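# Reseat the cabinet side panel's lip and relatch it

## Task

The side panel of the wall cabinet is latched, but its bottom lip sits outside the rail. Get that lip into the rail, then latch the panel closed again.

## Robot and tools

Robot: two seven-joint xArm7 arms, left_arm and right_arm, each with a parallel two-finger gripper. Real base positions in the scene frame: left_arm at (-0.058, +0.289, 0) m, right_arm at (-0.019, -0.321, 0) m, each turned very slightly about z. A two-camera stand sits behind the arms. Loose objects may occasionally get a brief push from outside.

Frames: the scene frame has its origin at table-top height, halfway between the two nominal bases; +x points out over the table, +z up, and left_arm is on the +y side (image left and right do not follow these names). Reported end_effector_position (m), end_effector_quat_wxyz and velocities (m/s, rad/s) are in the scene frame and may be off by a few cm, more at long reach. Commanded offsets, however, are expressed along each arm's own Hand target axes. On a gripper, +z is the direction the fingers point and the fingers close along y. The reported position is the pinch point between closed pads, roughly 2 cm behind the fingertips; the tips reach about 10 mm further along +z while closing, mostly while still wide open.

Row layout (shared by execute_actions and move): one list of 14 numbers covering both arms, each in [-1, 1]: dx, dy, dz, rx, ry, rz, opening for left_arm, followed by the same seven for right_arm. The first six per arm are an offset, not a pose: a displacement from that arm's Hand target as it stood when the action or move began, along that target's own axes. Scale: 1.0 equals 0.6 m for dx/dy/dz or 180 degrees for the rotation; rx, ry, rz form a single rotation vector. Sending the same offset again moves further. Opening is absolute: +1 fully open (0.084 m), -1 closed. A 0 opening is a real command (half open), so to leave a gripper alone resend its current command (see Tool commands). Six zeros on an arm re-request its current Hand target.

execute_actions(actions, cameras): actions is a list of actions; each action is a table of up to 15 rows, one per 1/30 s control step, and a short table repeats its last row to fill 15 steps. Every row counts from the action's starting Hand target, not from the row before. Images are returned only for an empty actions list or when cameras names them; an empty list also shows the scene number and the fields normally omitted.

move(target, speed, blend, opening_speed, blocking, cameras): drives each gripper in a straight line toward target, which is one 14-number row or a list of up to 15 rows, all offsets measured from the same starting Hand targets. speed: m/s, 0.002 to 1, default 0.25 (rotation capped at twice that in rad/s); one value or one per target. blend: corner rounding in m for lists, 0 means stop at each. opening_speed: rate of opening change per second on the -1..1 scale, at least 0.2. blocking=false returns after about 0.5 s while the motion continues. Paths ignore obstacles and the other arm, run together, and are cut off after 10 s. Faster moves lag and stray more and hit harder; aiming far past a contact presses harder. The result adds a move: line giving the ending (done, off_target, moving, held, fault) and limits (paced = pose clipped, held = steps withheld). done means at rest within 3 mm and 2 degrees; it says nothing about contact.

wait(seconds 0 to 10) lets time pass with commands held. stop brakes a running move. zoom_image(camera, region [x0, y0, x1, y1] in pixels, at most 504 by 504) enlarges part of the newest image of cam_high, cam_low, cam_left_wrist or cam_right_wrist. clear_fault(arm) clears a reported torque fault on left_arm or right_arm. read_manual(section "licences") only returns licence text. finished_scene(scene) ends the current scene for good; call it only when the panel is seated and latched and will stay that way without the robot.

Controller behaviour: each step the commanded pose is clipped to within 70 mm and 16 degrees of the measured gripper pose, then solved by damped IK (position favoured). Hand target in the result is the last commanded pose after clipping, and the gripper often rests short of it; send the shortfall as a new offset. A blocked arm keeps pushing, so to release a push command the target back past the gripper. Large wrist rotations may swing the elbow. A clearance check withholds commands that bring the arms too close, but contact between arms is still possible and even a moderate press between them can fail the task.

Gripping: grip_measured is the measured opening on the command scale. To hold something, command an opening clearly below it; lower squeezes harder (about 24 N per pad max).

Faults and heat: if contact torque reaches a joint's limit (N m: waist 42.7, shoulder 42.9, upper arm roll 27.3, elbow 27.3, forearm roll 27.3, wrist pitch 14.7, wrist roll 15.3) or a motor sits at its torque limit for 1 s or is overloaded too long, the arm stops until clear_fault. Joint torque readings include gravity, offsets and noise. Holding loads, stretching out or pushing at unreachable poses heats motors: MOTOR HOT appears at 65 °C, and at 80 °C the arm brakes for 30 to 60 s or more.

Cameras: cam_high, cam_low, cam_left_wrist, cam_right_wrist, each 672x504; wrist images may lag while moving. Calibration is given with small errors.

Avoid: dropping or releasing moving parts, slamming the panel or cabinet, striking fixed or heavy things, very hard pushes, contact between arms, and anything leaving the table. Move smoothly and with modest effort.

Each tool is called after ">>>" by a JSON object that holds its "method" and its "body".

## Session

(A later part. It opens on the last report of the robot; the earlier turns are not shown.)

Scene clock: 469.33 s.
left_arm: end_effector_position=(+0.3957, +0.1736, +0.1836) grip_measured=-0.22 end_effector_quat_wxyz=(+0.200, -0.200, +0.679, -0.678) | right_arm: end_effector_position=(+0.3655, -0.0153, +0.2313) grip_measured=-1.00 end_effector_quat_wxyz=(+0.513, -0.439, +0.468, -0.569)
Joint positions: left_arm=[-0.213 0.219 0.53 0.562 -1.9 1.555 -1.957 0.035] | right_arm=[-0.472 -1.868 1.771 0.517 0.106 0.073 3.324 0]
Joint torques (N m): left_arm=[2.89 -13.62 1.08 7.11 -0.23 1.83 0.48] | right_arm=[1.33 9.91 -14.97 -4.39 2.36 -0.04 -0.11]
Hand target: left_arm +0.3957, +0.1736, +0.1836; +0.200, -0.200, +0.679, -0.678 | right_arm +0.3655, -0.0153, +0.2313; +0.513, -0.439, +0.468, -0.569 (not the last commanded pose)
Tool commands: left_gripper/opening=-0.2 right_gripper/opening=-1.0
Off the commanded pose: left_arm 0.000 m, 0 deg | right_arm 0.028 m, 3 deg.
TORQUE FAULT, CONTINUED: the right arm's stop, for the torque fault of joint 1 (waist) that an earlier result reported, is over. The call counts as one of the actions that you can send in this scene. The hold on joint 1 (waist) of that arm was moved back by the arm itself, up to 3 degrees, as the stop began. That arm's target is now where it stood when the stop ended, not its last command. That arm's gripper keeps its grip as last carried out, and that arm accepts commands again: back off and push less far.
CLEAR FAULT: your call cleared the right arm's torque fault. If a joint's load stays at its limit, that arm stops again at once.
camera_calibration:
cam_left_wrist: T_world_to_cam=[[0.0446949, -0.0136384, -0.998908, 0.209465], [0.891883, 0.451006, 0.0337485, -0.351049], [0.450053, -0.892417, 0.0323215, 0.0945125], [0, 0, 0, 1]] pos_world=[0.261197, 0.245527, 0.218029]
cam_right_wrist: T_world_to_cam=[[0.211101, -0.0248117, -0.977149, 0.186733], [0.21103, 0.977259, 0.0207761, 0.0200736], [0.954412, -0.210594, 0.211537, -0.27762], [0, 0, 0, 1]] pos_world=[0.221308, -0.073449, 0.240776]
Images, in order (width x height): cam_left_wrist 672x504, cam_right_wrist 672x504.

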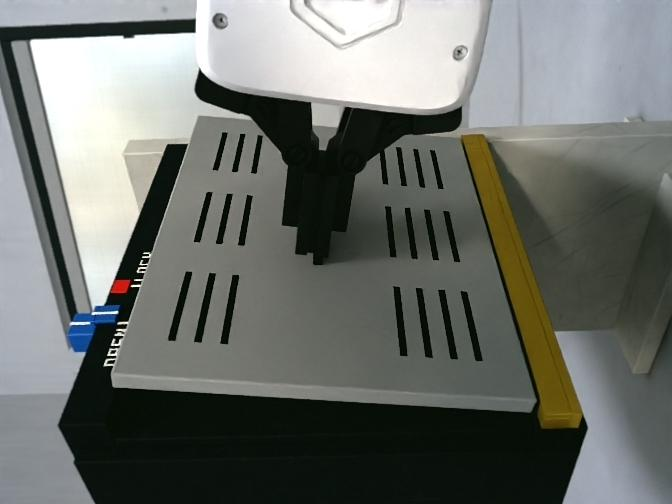

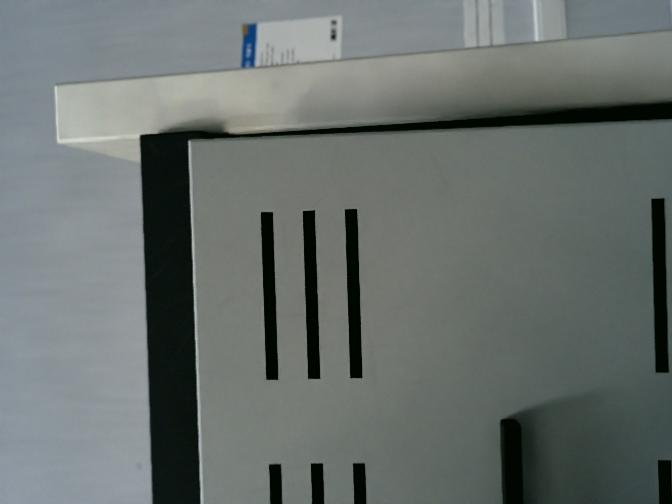

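>>> {"method": "move", "body": {"target": [0,0,0,0,0,0,-0.2,0.0013,0.0018,0.0098,0,0,0,-1], "speed": 0.02, "cameras": ["cam_right_wrist","cam_left_wrist"]}}

>>> {"method": "zoom_image", "body": {"camera": "cam_left_wrist", "region": [240, 120, 420, 290]}}

Scene clock: 478.13 s.
left_arm: end_effector_position=(+0.3957, +0.1736, +0.1836) grip_measured=-0.22 end_effector_quat_wxyz=(+0.200, -0.200, +0.679, -0.678) | right_arm: end_effector_position=(+0.3713, -0.0166, +0.2313) grip_measured=-1.00 end_effector_quat_wxyz=(+0.513, -0.439, +0.468, -0.569)
Joint positions: left_arm=[-0.213 0.219 0.53 0.562 -1.9 1.555 -1.957 0.035] | right_arm=[-0.496 -1.872 1.768 0.522 0.108 0.055 3.325 0]
Joint torques (N m): left_arm=[2.43 -13.83 1.24 7.08 -0.13 1.86 0.4] | right_arm=[-1.96 9.77 -14.94 -4.28 3.11 0.02 0.07]
Hand target: left_arm +0.3957, +0.1736, +0.1836; +0.200, -0.200, +0.679, -0.678 | right_arm +0.3714, -0.0166, +0.2313; +0.513, -0.439, +0.468, -0.569
Off the commanded pose: left_arm 0.000 m, 0 deg | right_arm 0.000 m, 0 deg.
move: done
camera_calibration:
cam_left_wrist: T_world_to_cam=[[0.0446949, -0.0136384, -0.998908, 0.209465], [0.891883, 0.451006, 0.0337485, -0.351049], [0.450053, -0.892417, 0.0323215, 0.0945125], [0, 0, 0, 1]] pos_world=[0.261197, 0.245527, 0.218029]
cam_right_wrist: T_world_to_cam=[[0.211101, -0.0248117, -0.977149, 0.185477], [0.21103, 0.977259, 0.0207761, 0.0201201], [0.954412, -0.210594, 0.211537, -0.283429], [0, 0, 0, 1]] pos_world=[0.227108, -0.074749, 0.240776]
Images, in order (width x height): cam_left_wrist 672x504, cam_right_wrist 672x504.

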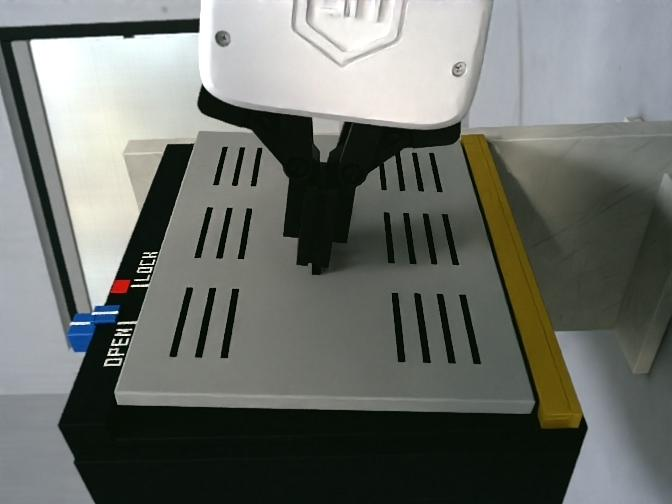

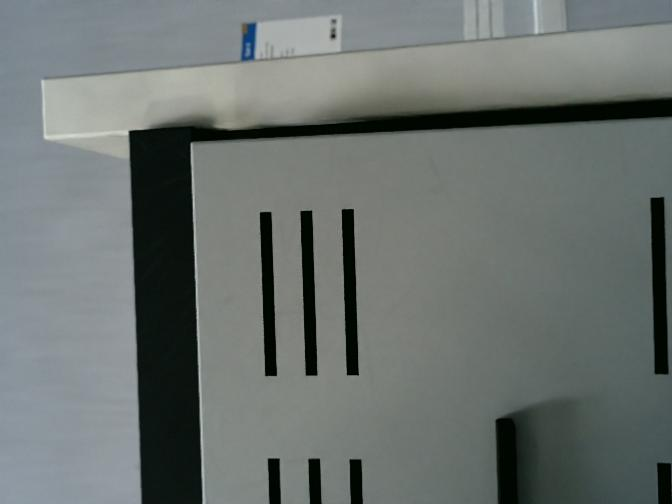

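Scaled by 2.800 from the camera's 672x504 image, which has a finer 960x720 frame.

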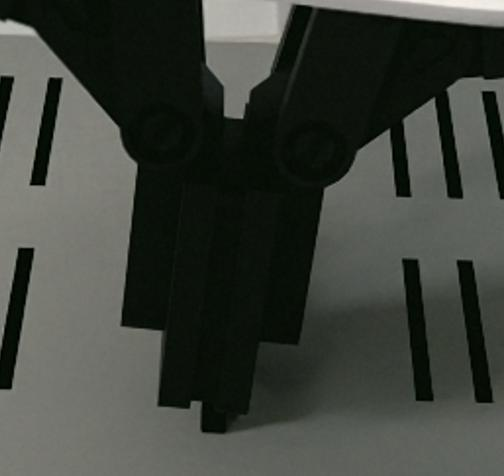

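>>> {"method": "move", "body": {"target": [0,0,0,0,0,0,-0.2,0.0008,0.0012,0.0063,0,0,0,-1], "speed": 0.015, "cameras": ["cam_left_wrist"]}}

>>> {"method": "zoom_image", "body": {"camera": "cam_left_wrist", "region": [60, 300, 600, 504]}}

Scene clock: 482.10 s.
left_arm: end_effector_position=(+0.3957, +0.1736, +0.1836) grip_measured=-0.22 end_effector_quat_wxyz=(+0.200, -0.200, +0.679, -0.678) | right_arm: end_effector_position=(+0.3751, -0.0174, +0.2313) grip_measured=-1.00 end_effector_quat_wxyz=(+0.513, -0.439, +0.468, -0.569)
Joint positions: left_arm=[-0.213 0.219 0.53 0.562 -1.9 1.555 -1.957 0.035] | right_arm=[-0.511 -1.875 1.766 0.526 0.109 0.044 3.326 0]
Joint torques (N m): left_arm=[2.43 -13.86 1.1 7.17 -0.15 1.84 0.41] | right_arm=[-1.83 9.7 -14.97 -4.34 3.12 0 0.18]
Hand target: left_arm +0.3957, +0.1736, +0.1836; +0.200, -0.200, +0.679, -0.678 | right_arm +0.3751, -0.0174, +0.2313; +0.513, -0.439, +0.468, -0.569
Off the commanded pose: left_arm 0.000 m, 0 deg | right_arm 0.000 m, 0 deg.
move: done
camera_calibration:
cam_left_wrist: T_world_to_cam=[[0.0446949, -0.0136384, -0.998908, 0.209465], [0.891883, 0.451006, 0.0337485, -0.351049], [0.450053, -0.892417, 0.0323215, 0.0945125], [0, 0, 0, 1]] pos_world=[0.261197, 0.245527, 0.218029]
Images, in order (width x height): cam_left_wrist 672x504.

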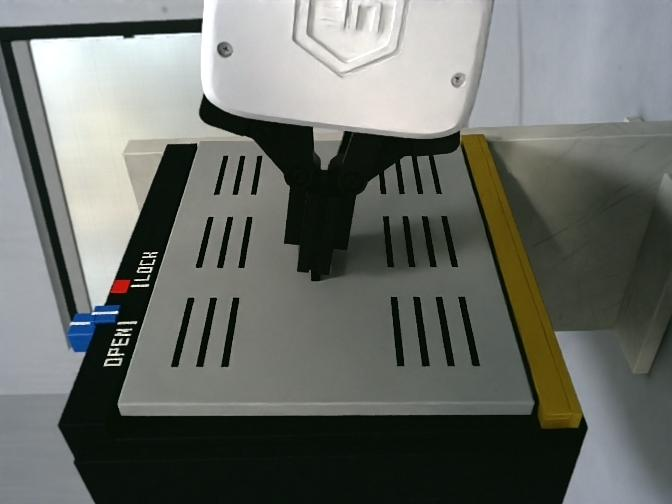

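Region (60, 300, 600, 504) is 540x204 pixels. A region can be at most 504 by 504 pixels.

>>> {"method": "move", "body": {"target": [0,0,0,0,0,0,-0.2,0.0006,0.0008,0.0045,0,0,0,-1], "speed": 0.01, "cameras": ["cam_left_wrist"]}}

>>> {"method": "zoom_image", "body": {"camera": "cam_left_wrist", "region": [60, 340, 260, 450]}}

>>> {"method": "zoom_image", "body": {"camera": "cam_left_wrist", "region": [460, 340, 630, 450]}}

Scene clock: 487.90 s.
left_arm: end_effector_position=(+0.3957, +0.1736, +0.1836) grip_measured=-0.22 end_effector_quat_wxyz=(+0.200, -0.200, +0.679, -0.678) | right_arm: end_effector_position=(+0.3778, -0.0180, +0.2313) grip_measured=-1.00 end_effector_quat_wxyz=(+0.513, -0.439, +0.468, -0.569)
Joint positions: left_arm=[-0.213 0.219 0.53 0.562 -1.9 1.555 -1.957 0.035] | right_arm=[-0.522 -1.878 1.764 0.529 0.11 0.036 3.327 0]
Joint torques (N m): left_arm=[2.44 -14.03 1.2 7.28 -0.13 1.93 0.47] | right_arm=[-1.89 9.79 -15.05 -4.52 3.13 0.13 0.06]
Hand target: left_arm +0.3957, +0.1736, +0.1836; +0.200, -0.200, +0.679, -0.678 | right_arm +0.3778, -0.0180, +0.2313; +0.513, -0.439, +0.468, -0.569
Off the commanded pose: left_arm 0.000 m, 0 deg | right_arm 0.000 m, 0 deg.
move: done
camera_calibration:
cam_left_wrist: T_world_to_cam=[[0.0446949, -0.0136384, -0.998908, 0.209465], [0.891883, 0.451006, 0.0337485, -0.351049], [0.450053, -0.892417, 0.0323215, 0.0945125], [0, 0, 0, 1]] pos_world=[0.261197, 0.245527, 0.218029]
Images, in order (width x height): cam_left_wrist 672x504.

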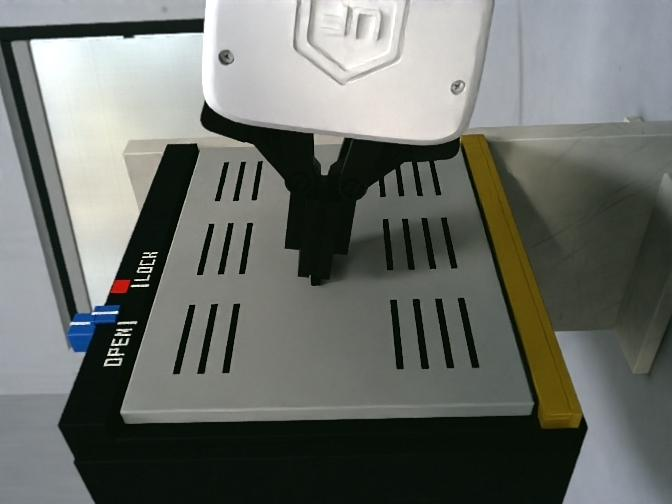

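Scaled by 2.520 from the camera's 672x504 image, which has a finer 960x720 frame.

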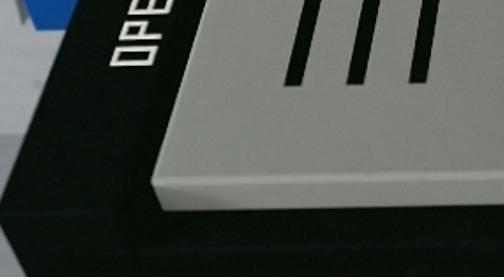

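Scaled by 2.965 from the camera's 672x504 image, which has a finer 960x720 frame.

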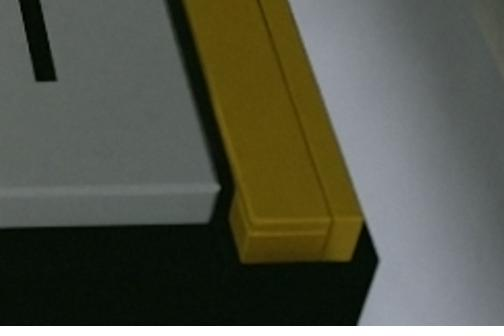

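>>> {"method": "move", "body": {"target": [0,0,0,0,0,0,-0.2,0.0003,0.0004,0.0025,0,0,0,-1], "speed": 0.008, "cameras": ["cam_left_wrist","cam_low"]}}

>>> {"method": "zoom_image", "body": {"camera": "cam_left_wrist", "region": [60, 340, 260, 450]}}

>>> {"method": "zoom_image", "body": {"camera": "cam_left_wrist", "region": [430, 110, 530, 200]}}

Scene clock: 494.23 s.
left_arm: end_effector_position=(+0.3957, +0.1736, +0.1836) grip_measured=-0.22 end_effector_quat_wxyz=(+0.200, -0.200, +0.679, -0.678) | right_arm: end_effector_position=(+0.3793, -0.0183, +0.2313) grip_measured=-1.00 end_effector_quat_wxyz=(+0.513, -0.439, +0.468, -0.569)
Joint positions: left_arm=[-0.213 0.219 0.53 0.562 -1.9 1.555 -1.957 0.035] | right_arm=[-0.529 -1.879 1.764 0.53 0.11 0.031 3.327 0]
Joint torques (N m): left_arm=[2.09 -13.98 0.95 7.1 -0.2 1.95 0.44] | right_arm=[-3.55 9.62 -14.86 -4.49 3.17 -0.09 0.12]
Hand target: left_arm +0.3957, +0.1736, +0.1836; +0.200, -0.200, +0.679, -0.678 | right_arm +0.3793, -0.0183, +0.2313; +0.513, -0.439, +0.468, -0.569
Off the commanded pose: left_arm 0.000 m, 0 deg | right_arm 0.000 m, 0 deg.
move: done
camera_calibration:
cam_left_wrist: T_world_to_cam=[[0.0446949, -0.0136384, -0.998908, 0.209465], [0.891883, 0.451006, 0.0337485, -0.351049], [0.450053, -0.892417, 0.0323215, 0.0945125], [0, 0, 0, 1]] pos_world=[0.261197, 0.245527, 0.218029]
Images, in order (width x height): cam_low 672x504, cam_left_wrist 672x504.

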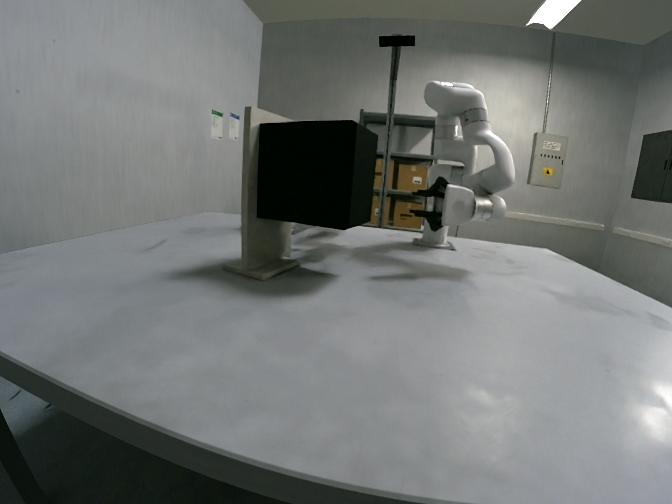

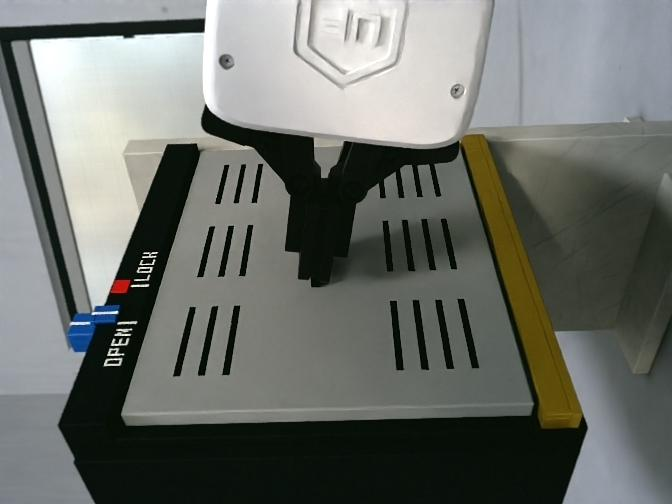

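Scaled by 2.520 from the camera's 672x504 image, which has a finer 960x720 frame.

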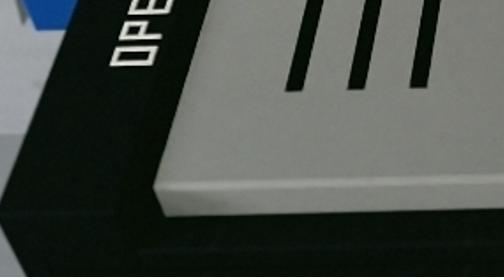

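Scaled by 5.040 from the camera's 672x504 image, which has a finer 960x720 frame.

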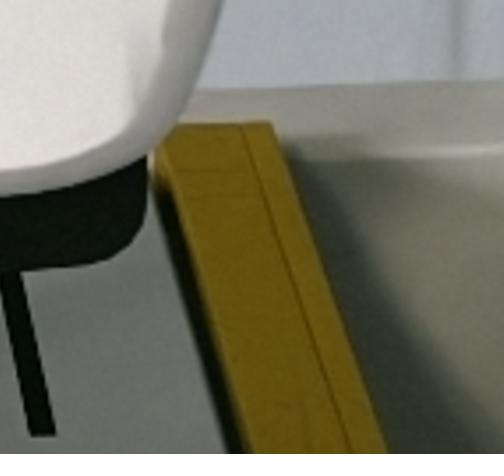

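>>> {"method": "move", "body": {"target": [[0.0515,-0.394,0.093,0,0,0,-0.2,0,0,0,0,0,0,-1],[0.127,-0.394,0.26,-0.472,0.1945,0.1945,-0.2,0,0,0,0,0,0,-1],[0.127,-0.334,0.26,-0.472,0.1945,0.1945,-0.2,0,0,0,0,0,0,-1]], "speed": 0.4, "blend": [0.04,0.01,0], "cameras": ["cam_left_wrist","cam_high"]}}

>>> {"method": "zoom_image", "body": {"camera": "cam_high", "region": [230, 130, 380, 240]}}

Scene clock: 505.37 s.
left_arm: end_effector_position=(+0.4163, +0.0010, +0.3838) grip_measured=-0.22 end_effector_quat_wxyz=(+0.000, +0.104, +0.995, +0.001) | right_arm: end_effector_position=(+0.3793, -0.0183, +0.2313) grip_measured=-1.00 end_effector_quat_wxyz=(+0.513, -0.439, +0.468, -0.569)
Joint positions: left_arm=[-0.453 0.331 -0.067 1.992 0.023 1.662 -3.493 0.035] | right_arm=[-0.529 -1.879 1.764 0.53 0.11 0.031 3.327 0]
Joint torques (N m): left_arm=[-2.41 -23.98 -1.09 10.47 1.36 -1.65 0.58] | right_arm=[-3.73 9.59 -13.96 -5.13 2.94 0.47 0.13]
Hand target: left_arm +0.4163, +0.0010, +0.3838; +0.000, +0.104, +0.995, +0.001 | right_arm +0.3793, -0.0183, +0.2313; +0.513, -0.439, +0.468, -0.569
Off the commanded pose: left_arm 0.000 m, 0 deg | right_arm 0.000 m, 0 deg.
move: done
camera_calibration:
cam_left_wrist: T_world_to_cam=[[0.234368, 0.971506, -0.0353149, -0.0436056], [0.965821, -0.236827, -0.105371, -0.275072], [-0.110732, -0.00941224, -0.993806, 0.551157], [0, 0, 0, 1]] pos_world=[0.336921, -0.0175937, 0.517219]
Images, in order (width x height): cam_high 672x504, cam_left_wrist 672x504.

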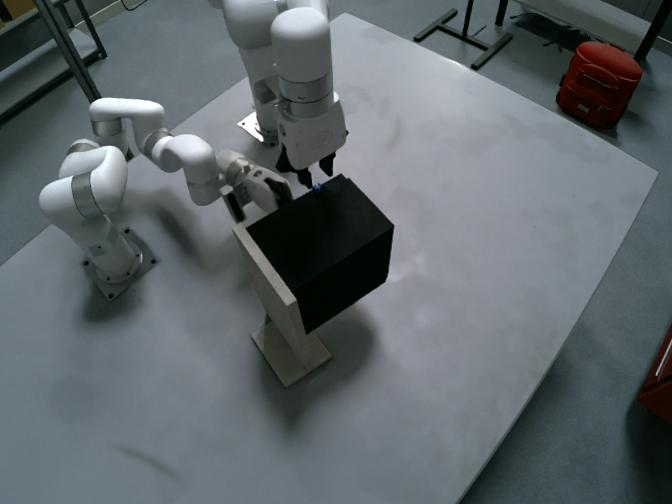

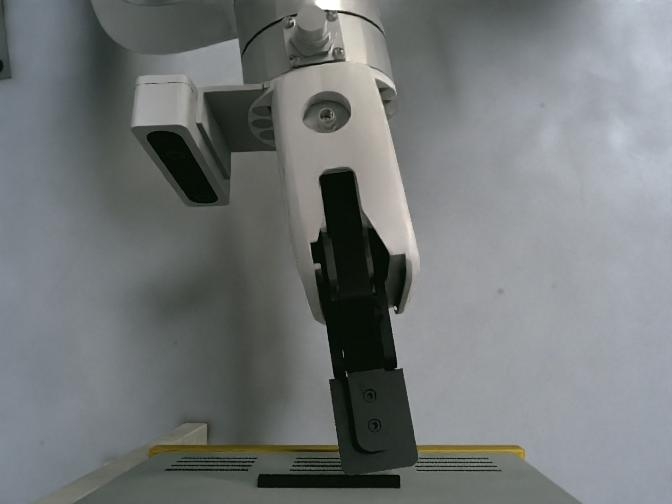

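Scaled by 3.360 from the camera's 672x504 image, which has a finer 960x720 frame.

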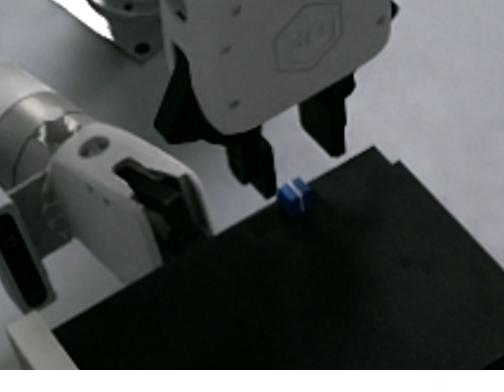

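>>> {"method": "move", "body": {"target": [[0,0,0.053,0,0,0,-0.2,0,0,0,0,0,0,-1],[0,-0.045,0.053,0,0,0,-0.2,0,0,0.0008,0,0,0,-1]], "speed": [0.06,0.03], "cameras": ["cam_high"]}}

>>> {"method": "zoom_image", "body": {"camera": "cam_high", "region": [230, 130, 380, 240]}}

Scene clock: 512.37 s.
left_arm: end_effector_position=(+0.4108, -0.0254, +0.3519) grip_measured=-0.21 end_effector_quat_wxyz=(+0.000, +0.104, +0.995, +0.001) | right_arm: end_effector_position=(+0.3798, -0.0183, +0.2314) grip_measured=-1.00 end_effector_quat_wxyz=(+0.513, -0.439, +0.468, -0.569)
Joint positions: left_arm=[-0.486 0.335 -0.082 1.904 0.028 1.57 -3.542 0.035] | right_arm=[-0.531 -1.879 1.763 0.531 0.11 0.03 3.327 0]
Joint torques (N m): left_arm=[-3.97 -21.17 -2.2 12.06 0.62 -1.94 -0.38] | right_arm=[-7.46 8.85 -14.46 -5.38 2.45 0.27 -0.27]
Hand target: left_arm +0.4108, -0.0254, +0.3519; +0.000, +0.104, +0.995, +0.001 | right_arm +0.3798, -0.0183, +0.2314; +0.513, -0.439, +0.468, -0.569
Off the commanded pose: left_arm 0.000 m, 0 deg | right_arm 0.000 m, 0 deg.
move: done
Images, in order (width x height): cam_high 672x504.

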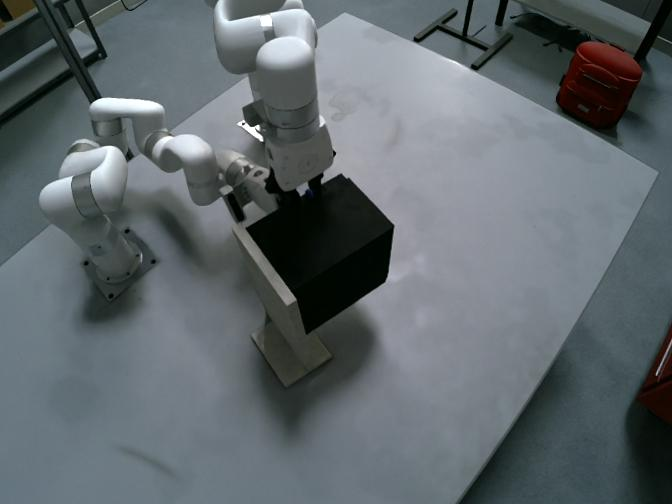

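Scaled by 3.360 from the camera's 672x504 image, which has a finer 960x720 frame.

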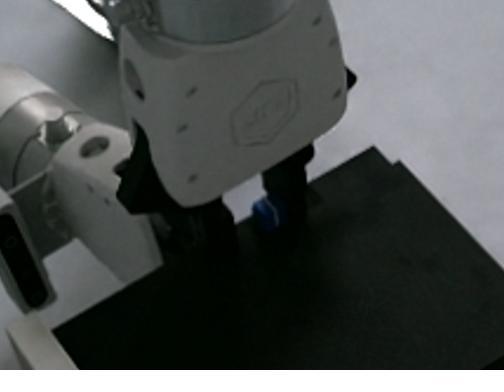

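>>> {"method": "move", "body": {"target": [[0,-0.004,0,0,0,0,-0.2,0,0,0,0,0,0,-1],[0,0.004,0,0,0,0,-0.2,0,0,0,0,0,0,-1],[0,0.004,-0.2,0,0,0,-0.2,0,0,0,0,0,0,-1]], "speed": [0.02,0.05,0.2], "cameras": ["cam_high","cam_left_wrist"]}}

>>> {"method": "zoom_image", "body": {"camera": "cam_high", "region": [230, 130, 380, 240]}}

Scene clock: 518.40 s.
left_arm: end_effector_position=(+0.4106, -0.0228, +0.4712) grip_measured=-0.21 end_effector_quat_wxyz=(+0.034, +0.104, +0.994, -0.017) | right_arm: end_effector_position=(+0.3798, -0.0183, +0.2314) grip_measured=-1.00 end_effector_quat_wxyz=(+0.513, -0.439, +0.468, -0.569)
Joint positions: left_arm=[-0.521 0.61 -0.075 2.707 0.052 2.022 -3.535 0.035] | right_arm=[-0.531 -1.879 1.763 0.531 0.11 0.03 3.327 0]
Joint torques (N m): left_arm=[-2.34 -22.39 0.73 8.77 -1.17 -1.1 0.55] | right_arm=[-7.47 8.95 -13.9 -6.02 1.82 0.89 -0.3]
Hand target: left_arm +0.4112, -0.0232, +0.4719; +0.000, +0.104, +0.995, +0.001 | right_arm +0.3798, -0.0183, +0.2314; +0.513, -0.439, +0.468, -0.569
Off the commanded pose: left_arm 0.001 m, 4 deg | right_arm 0.000 m, 0 deg.
elbow stopped short (left arm): the move would have taken joint 4 (elbow) straighter than the controller allows.
move: off_target (left_arm)
camera_calibration:
cam_left_wrist: T_world_to_cam=[[0.237473, 0.969459, -0.0612843, -0.00510901], [0.970218, -0.239816, -0.0341239, -0.30138], [-0.0477787, -0.0513557, -0.997537, 0.612099], [0, 0, 0, 1]] pos_world=[0.322863, -0.035888, 0.599993]
Images, in order (width x height): cam_high 672x504, cam_left_wrist 672x504.

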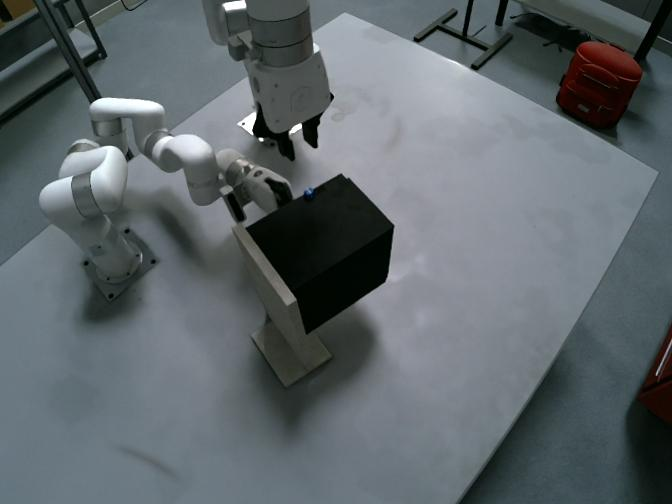

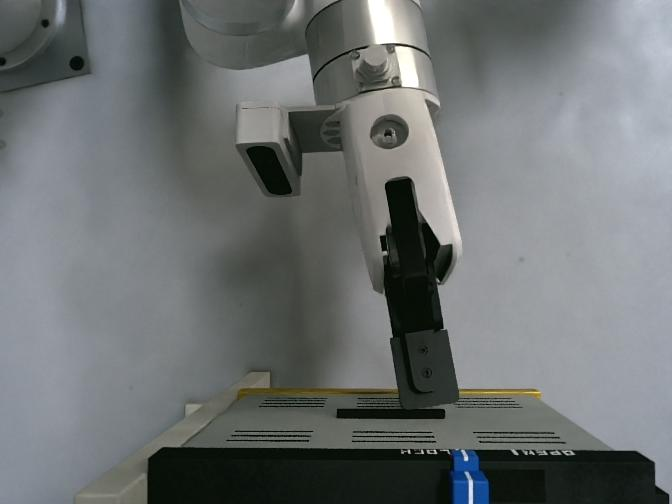

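Scaled by 3.360 from the camera's 672x504 image, which has a finer 960x720 frame.

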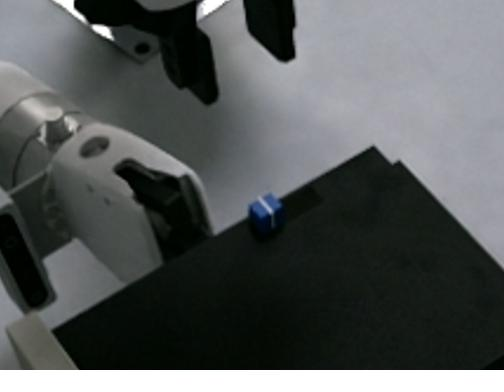

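>>> {"method": "move", "body": {"target": [[0,0,0,0,0,0,-0.2,0,0,-0.03,0,0,0,-1],[0,0,0,0,0,0,-0.2,0,0,-0.2,0,0,0,-1]], "speed": [0.05,0.2], "blend": [0.005,0], "cameras": ["cam_left_wrist","cam_right_wrist"]}}

>>> {"method": "zoom_image", "body": {"camera": "cam_left_wrist", "region": [180, 370, 670, 504]}}

Scene clock: 523.73 s.
left_arm: end_effector_position=(+0.4106, -0.0228, +0.4713) grip_measured=-0.21 end_effector_quat_wxyz=(+0.034, +0.104, +0.994, -0.017) | right_arm: end_effector_position=(+0.2621, -0.0084, +0.2104) grip_measured=-1.00 end_effector_quat_wxyz=(+0.513, -0.439, +0.468, -0.569)
Joint positions: left_arm=[-0.521 0.61 -0.075 2.707 0.052 2.022 -3.535 0.035] | right_arm=[-0.052 -1.789 1.872 0.459 0.081 0.429 3.353 0]
Joint torques (N m): left_arm=[-2.16 -22.68 0.1 8.87 -1.3 -1.53 0.72] | right_arm=[1.5 11.72 -12.33 -5.58 -0.24 1.13 0.13]
Hand target: left_arm +0.4106, -0.0228, +0.4713; +0.034, +0.104, +0.994, -0.017 (not the last commanded pose) | right_arm +0.2621, -0.0084, +0.2104; +0.513, -0.439, +0.468, -0.569
Off the commanded pose: left_arm 0.001 m, 4 deg | right_arm 0.000 m, 0 deg.
move: off_target (left_arm)
camera_calibration:
cam_left_wrist: T_world_to_cam=[[0.237474, 0.969454, -0.0613576, -0.00506553], [0.970223, -0.239815, -0.0340029, -0.301454], [-0.0476787, -0.0514557, -0.997536, 0.612062], [0, 0, 0, 1]] pos_world=[0.322863, -0.0358883, 0.599993]
cam_right_wrist: T_world_to_cam=[[0.211195, -0.0248329, -0.977129, 0.188291], [0.211028, 0.977259, 0.0207751, 0.0356835], [0.954392, -0.210589, 0.211632, -0.173099], [0, 0, 0, 1]] pos_world=[0.117908, -0.066649, 0.219876]
Images, in order (width x height): cam_left_wrist 672x504, cam_right_wrist 672x504.

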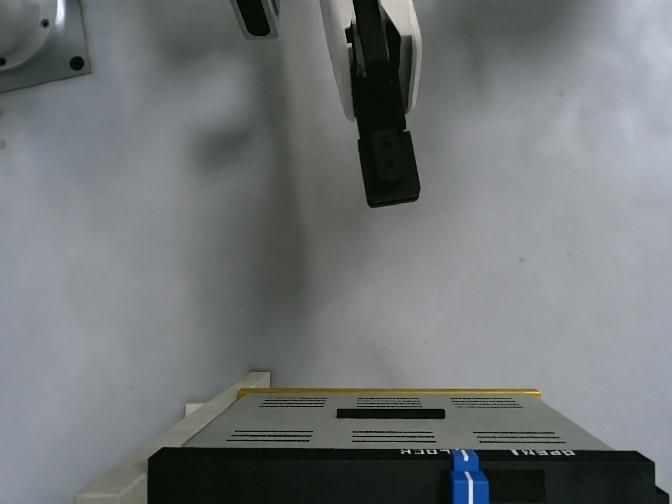

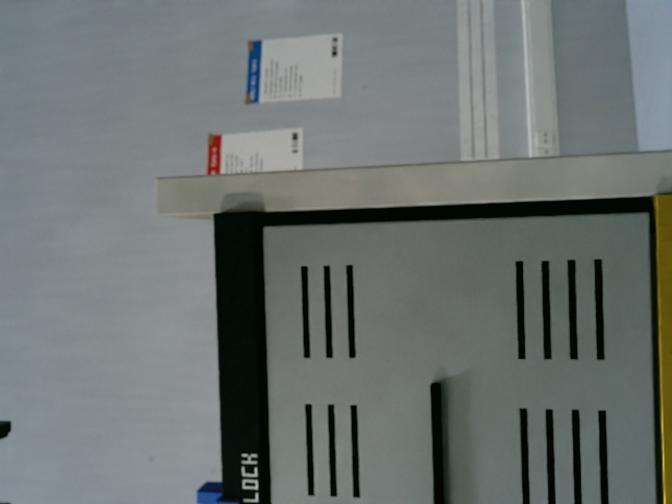

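Scaled by 1.029 from the camera's 672x504 image, which has a finer 960x720 frame.

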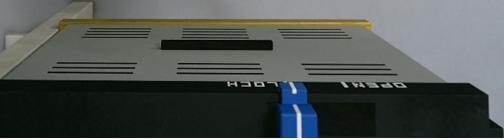

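Panel flush, rail in front of the bottom edge, locked.

>>> {"method": "finished_scene", "body": {"scene": 2}}

The scene is finished: the task was done.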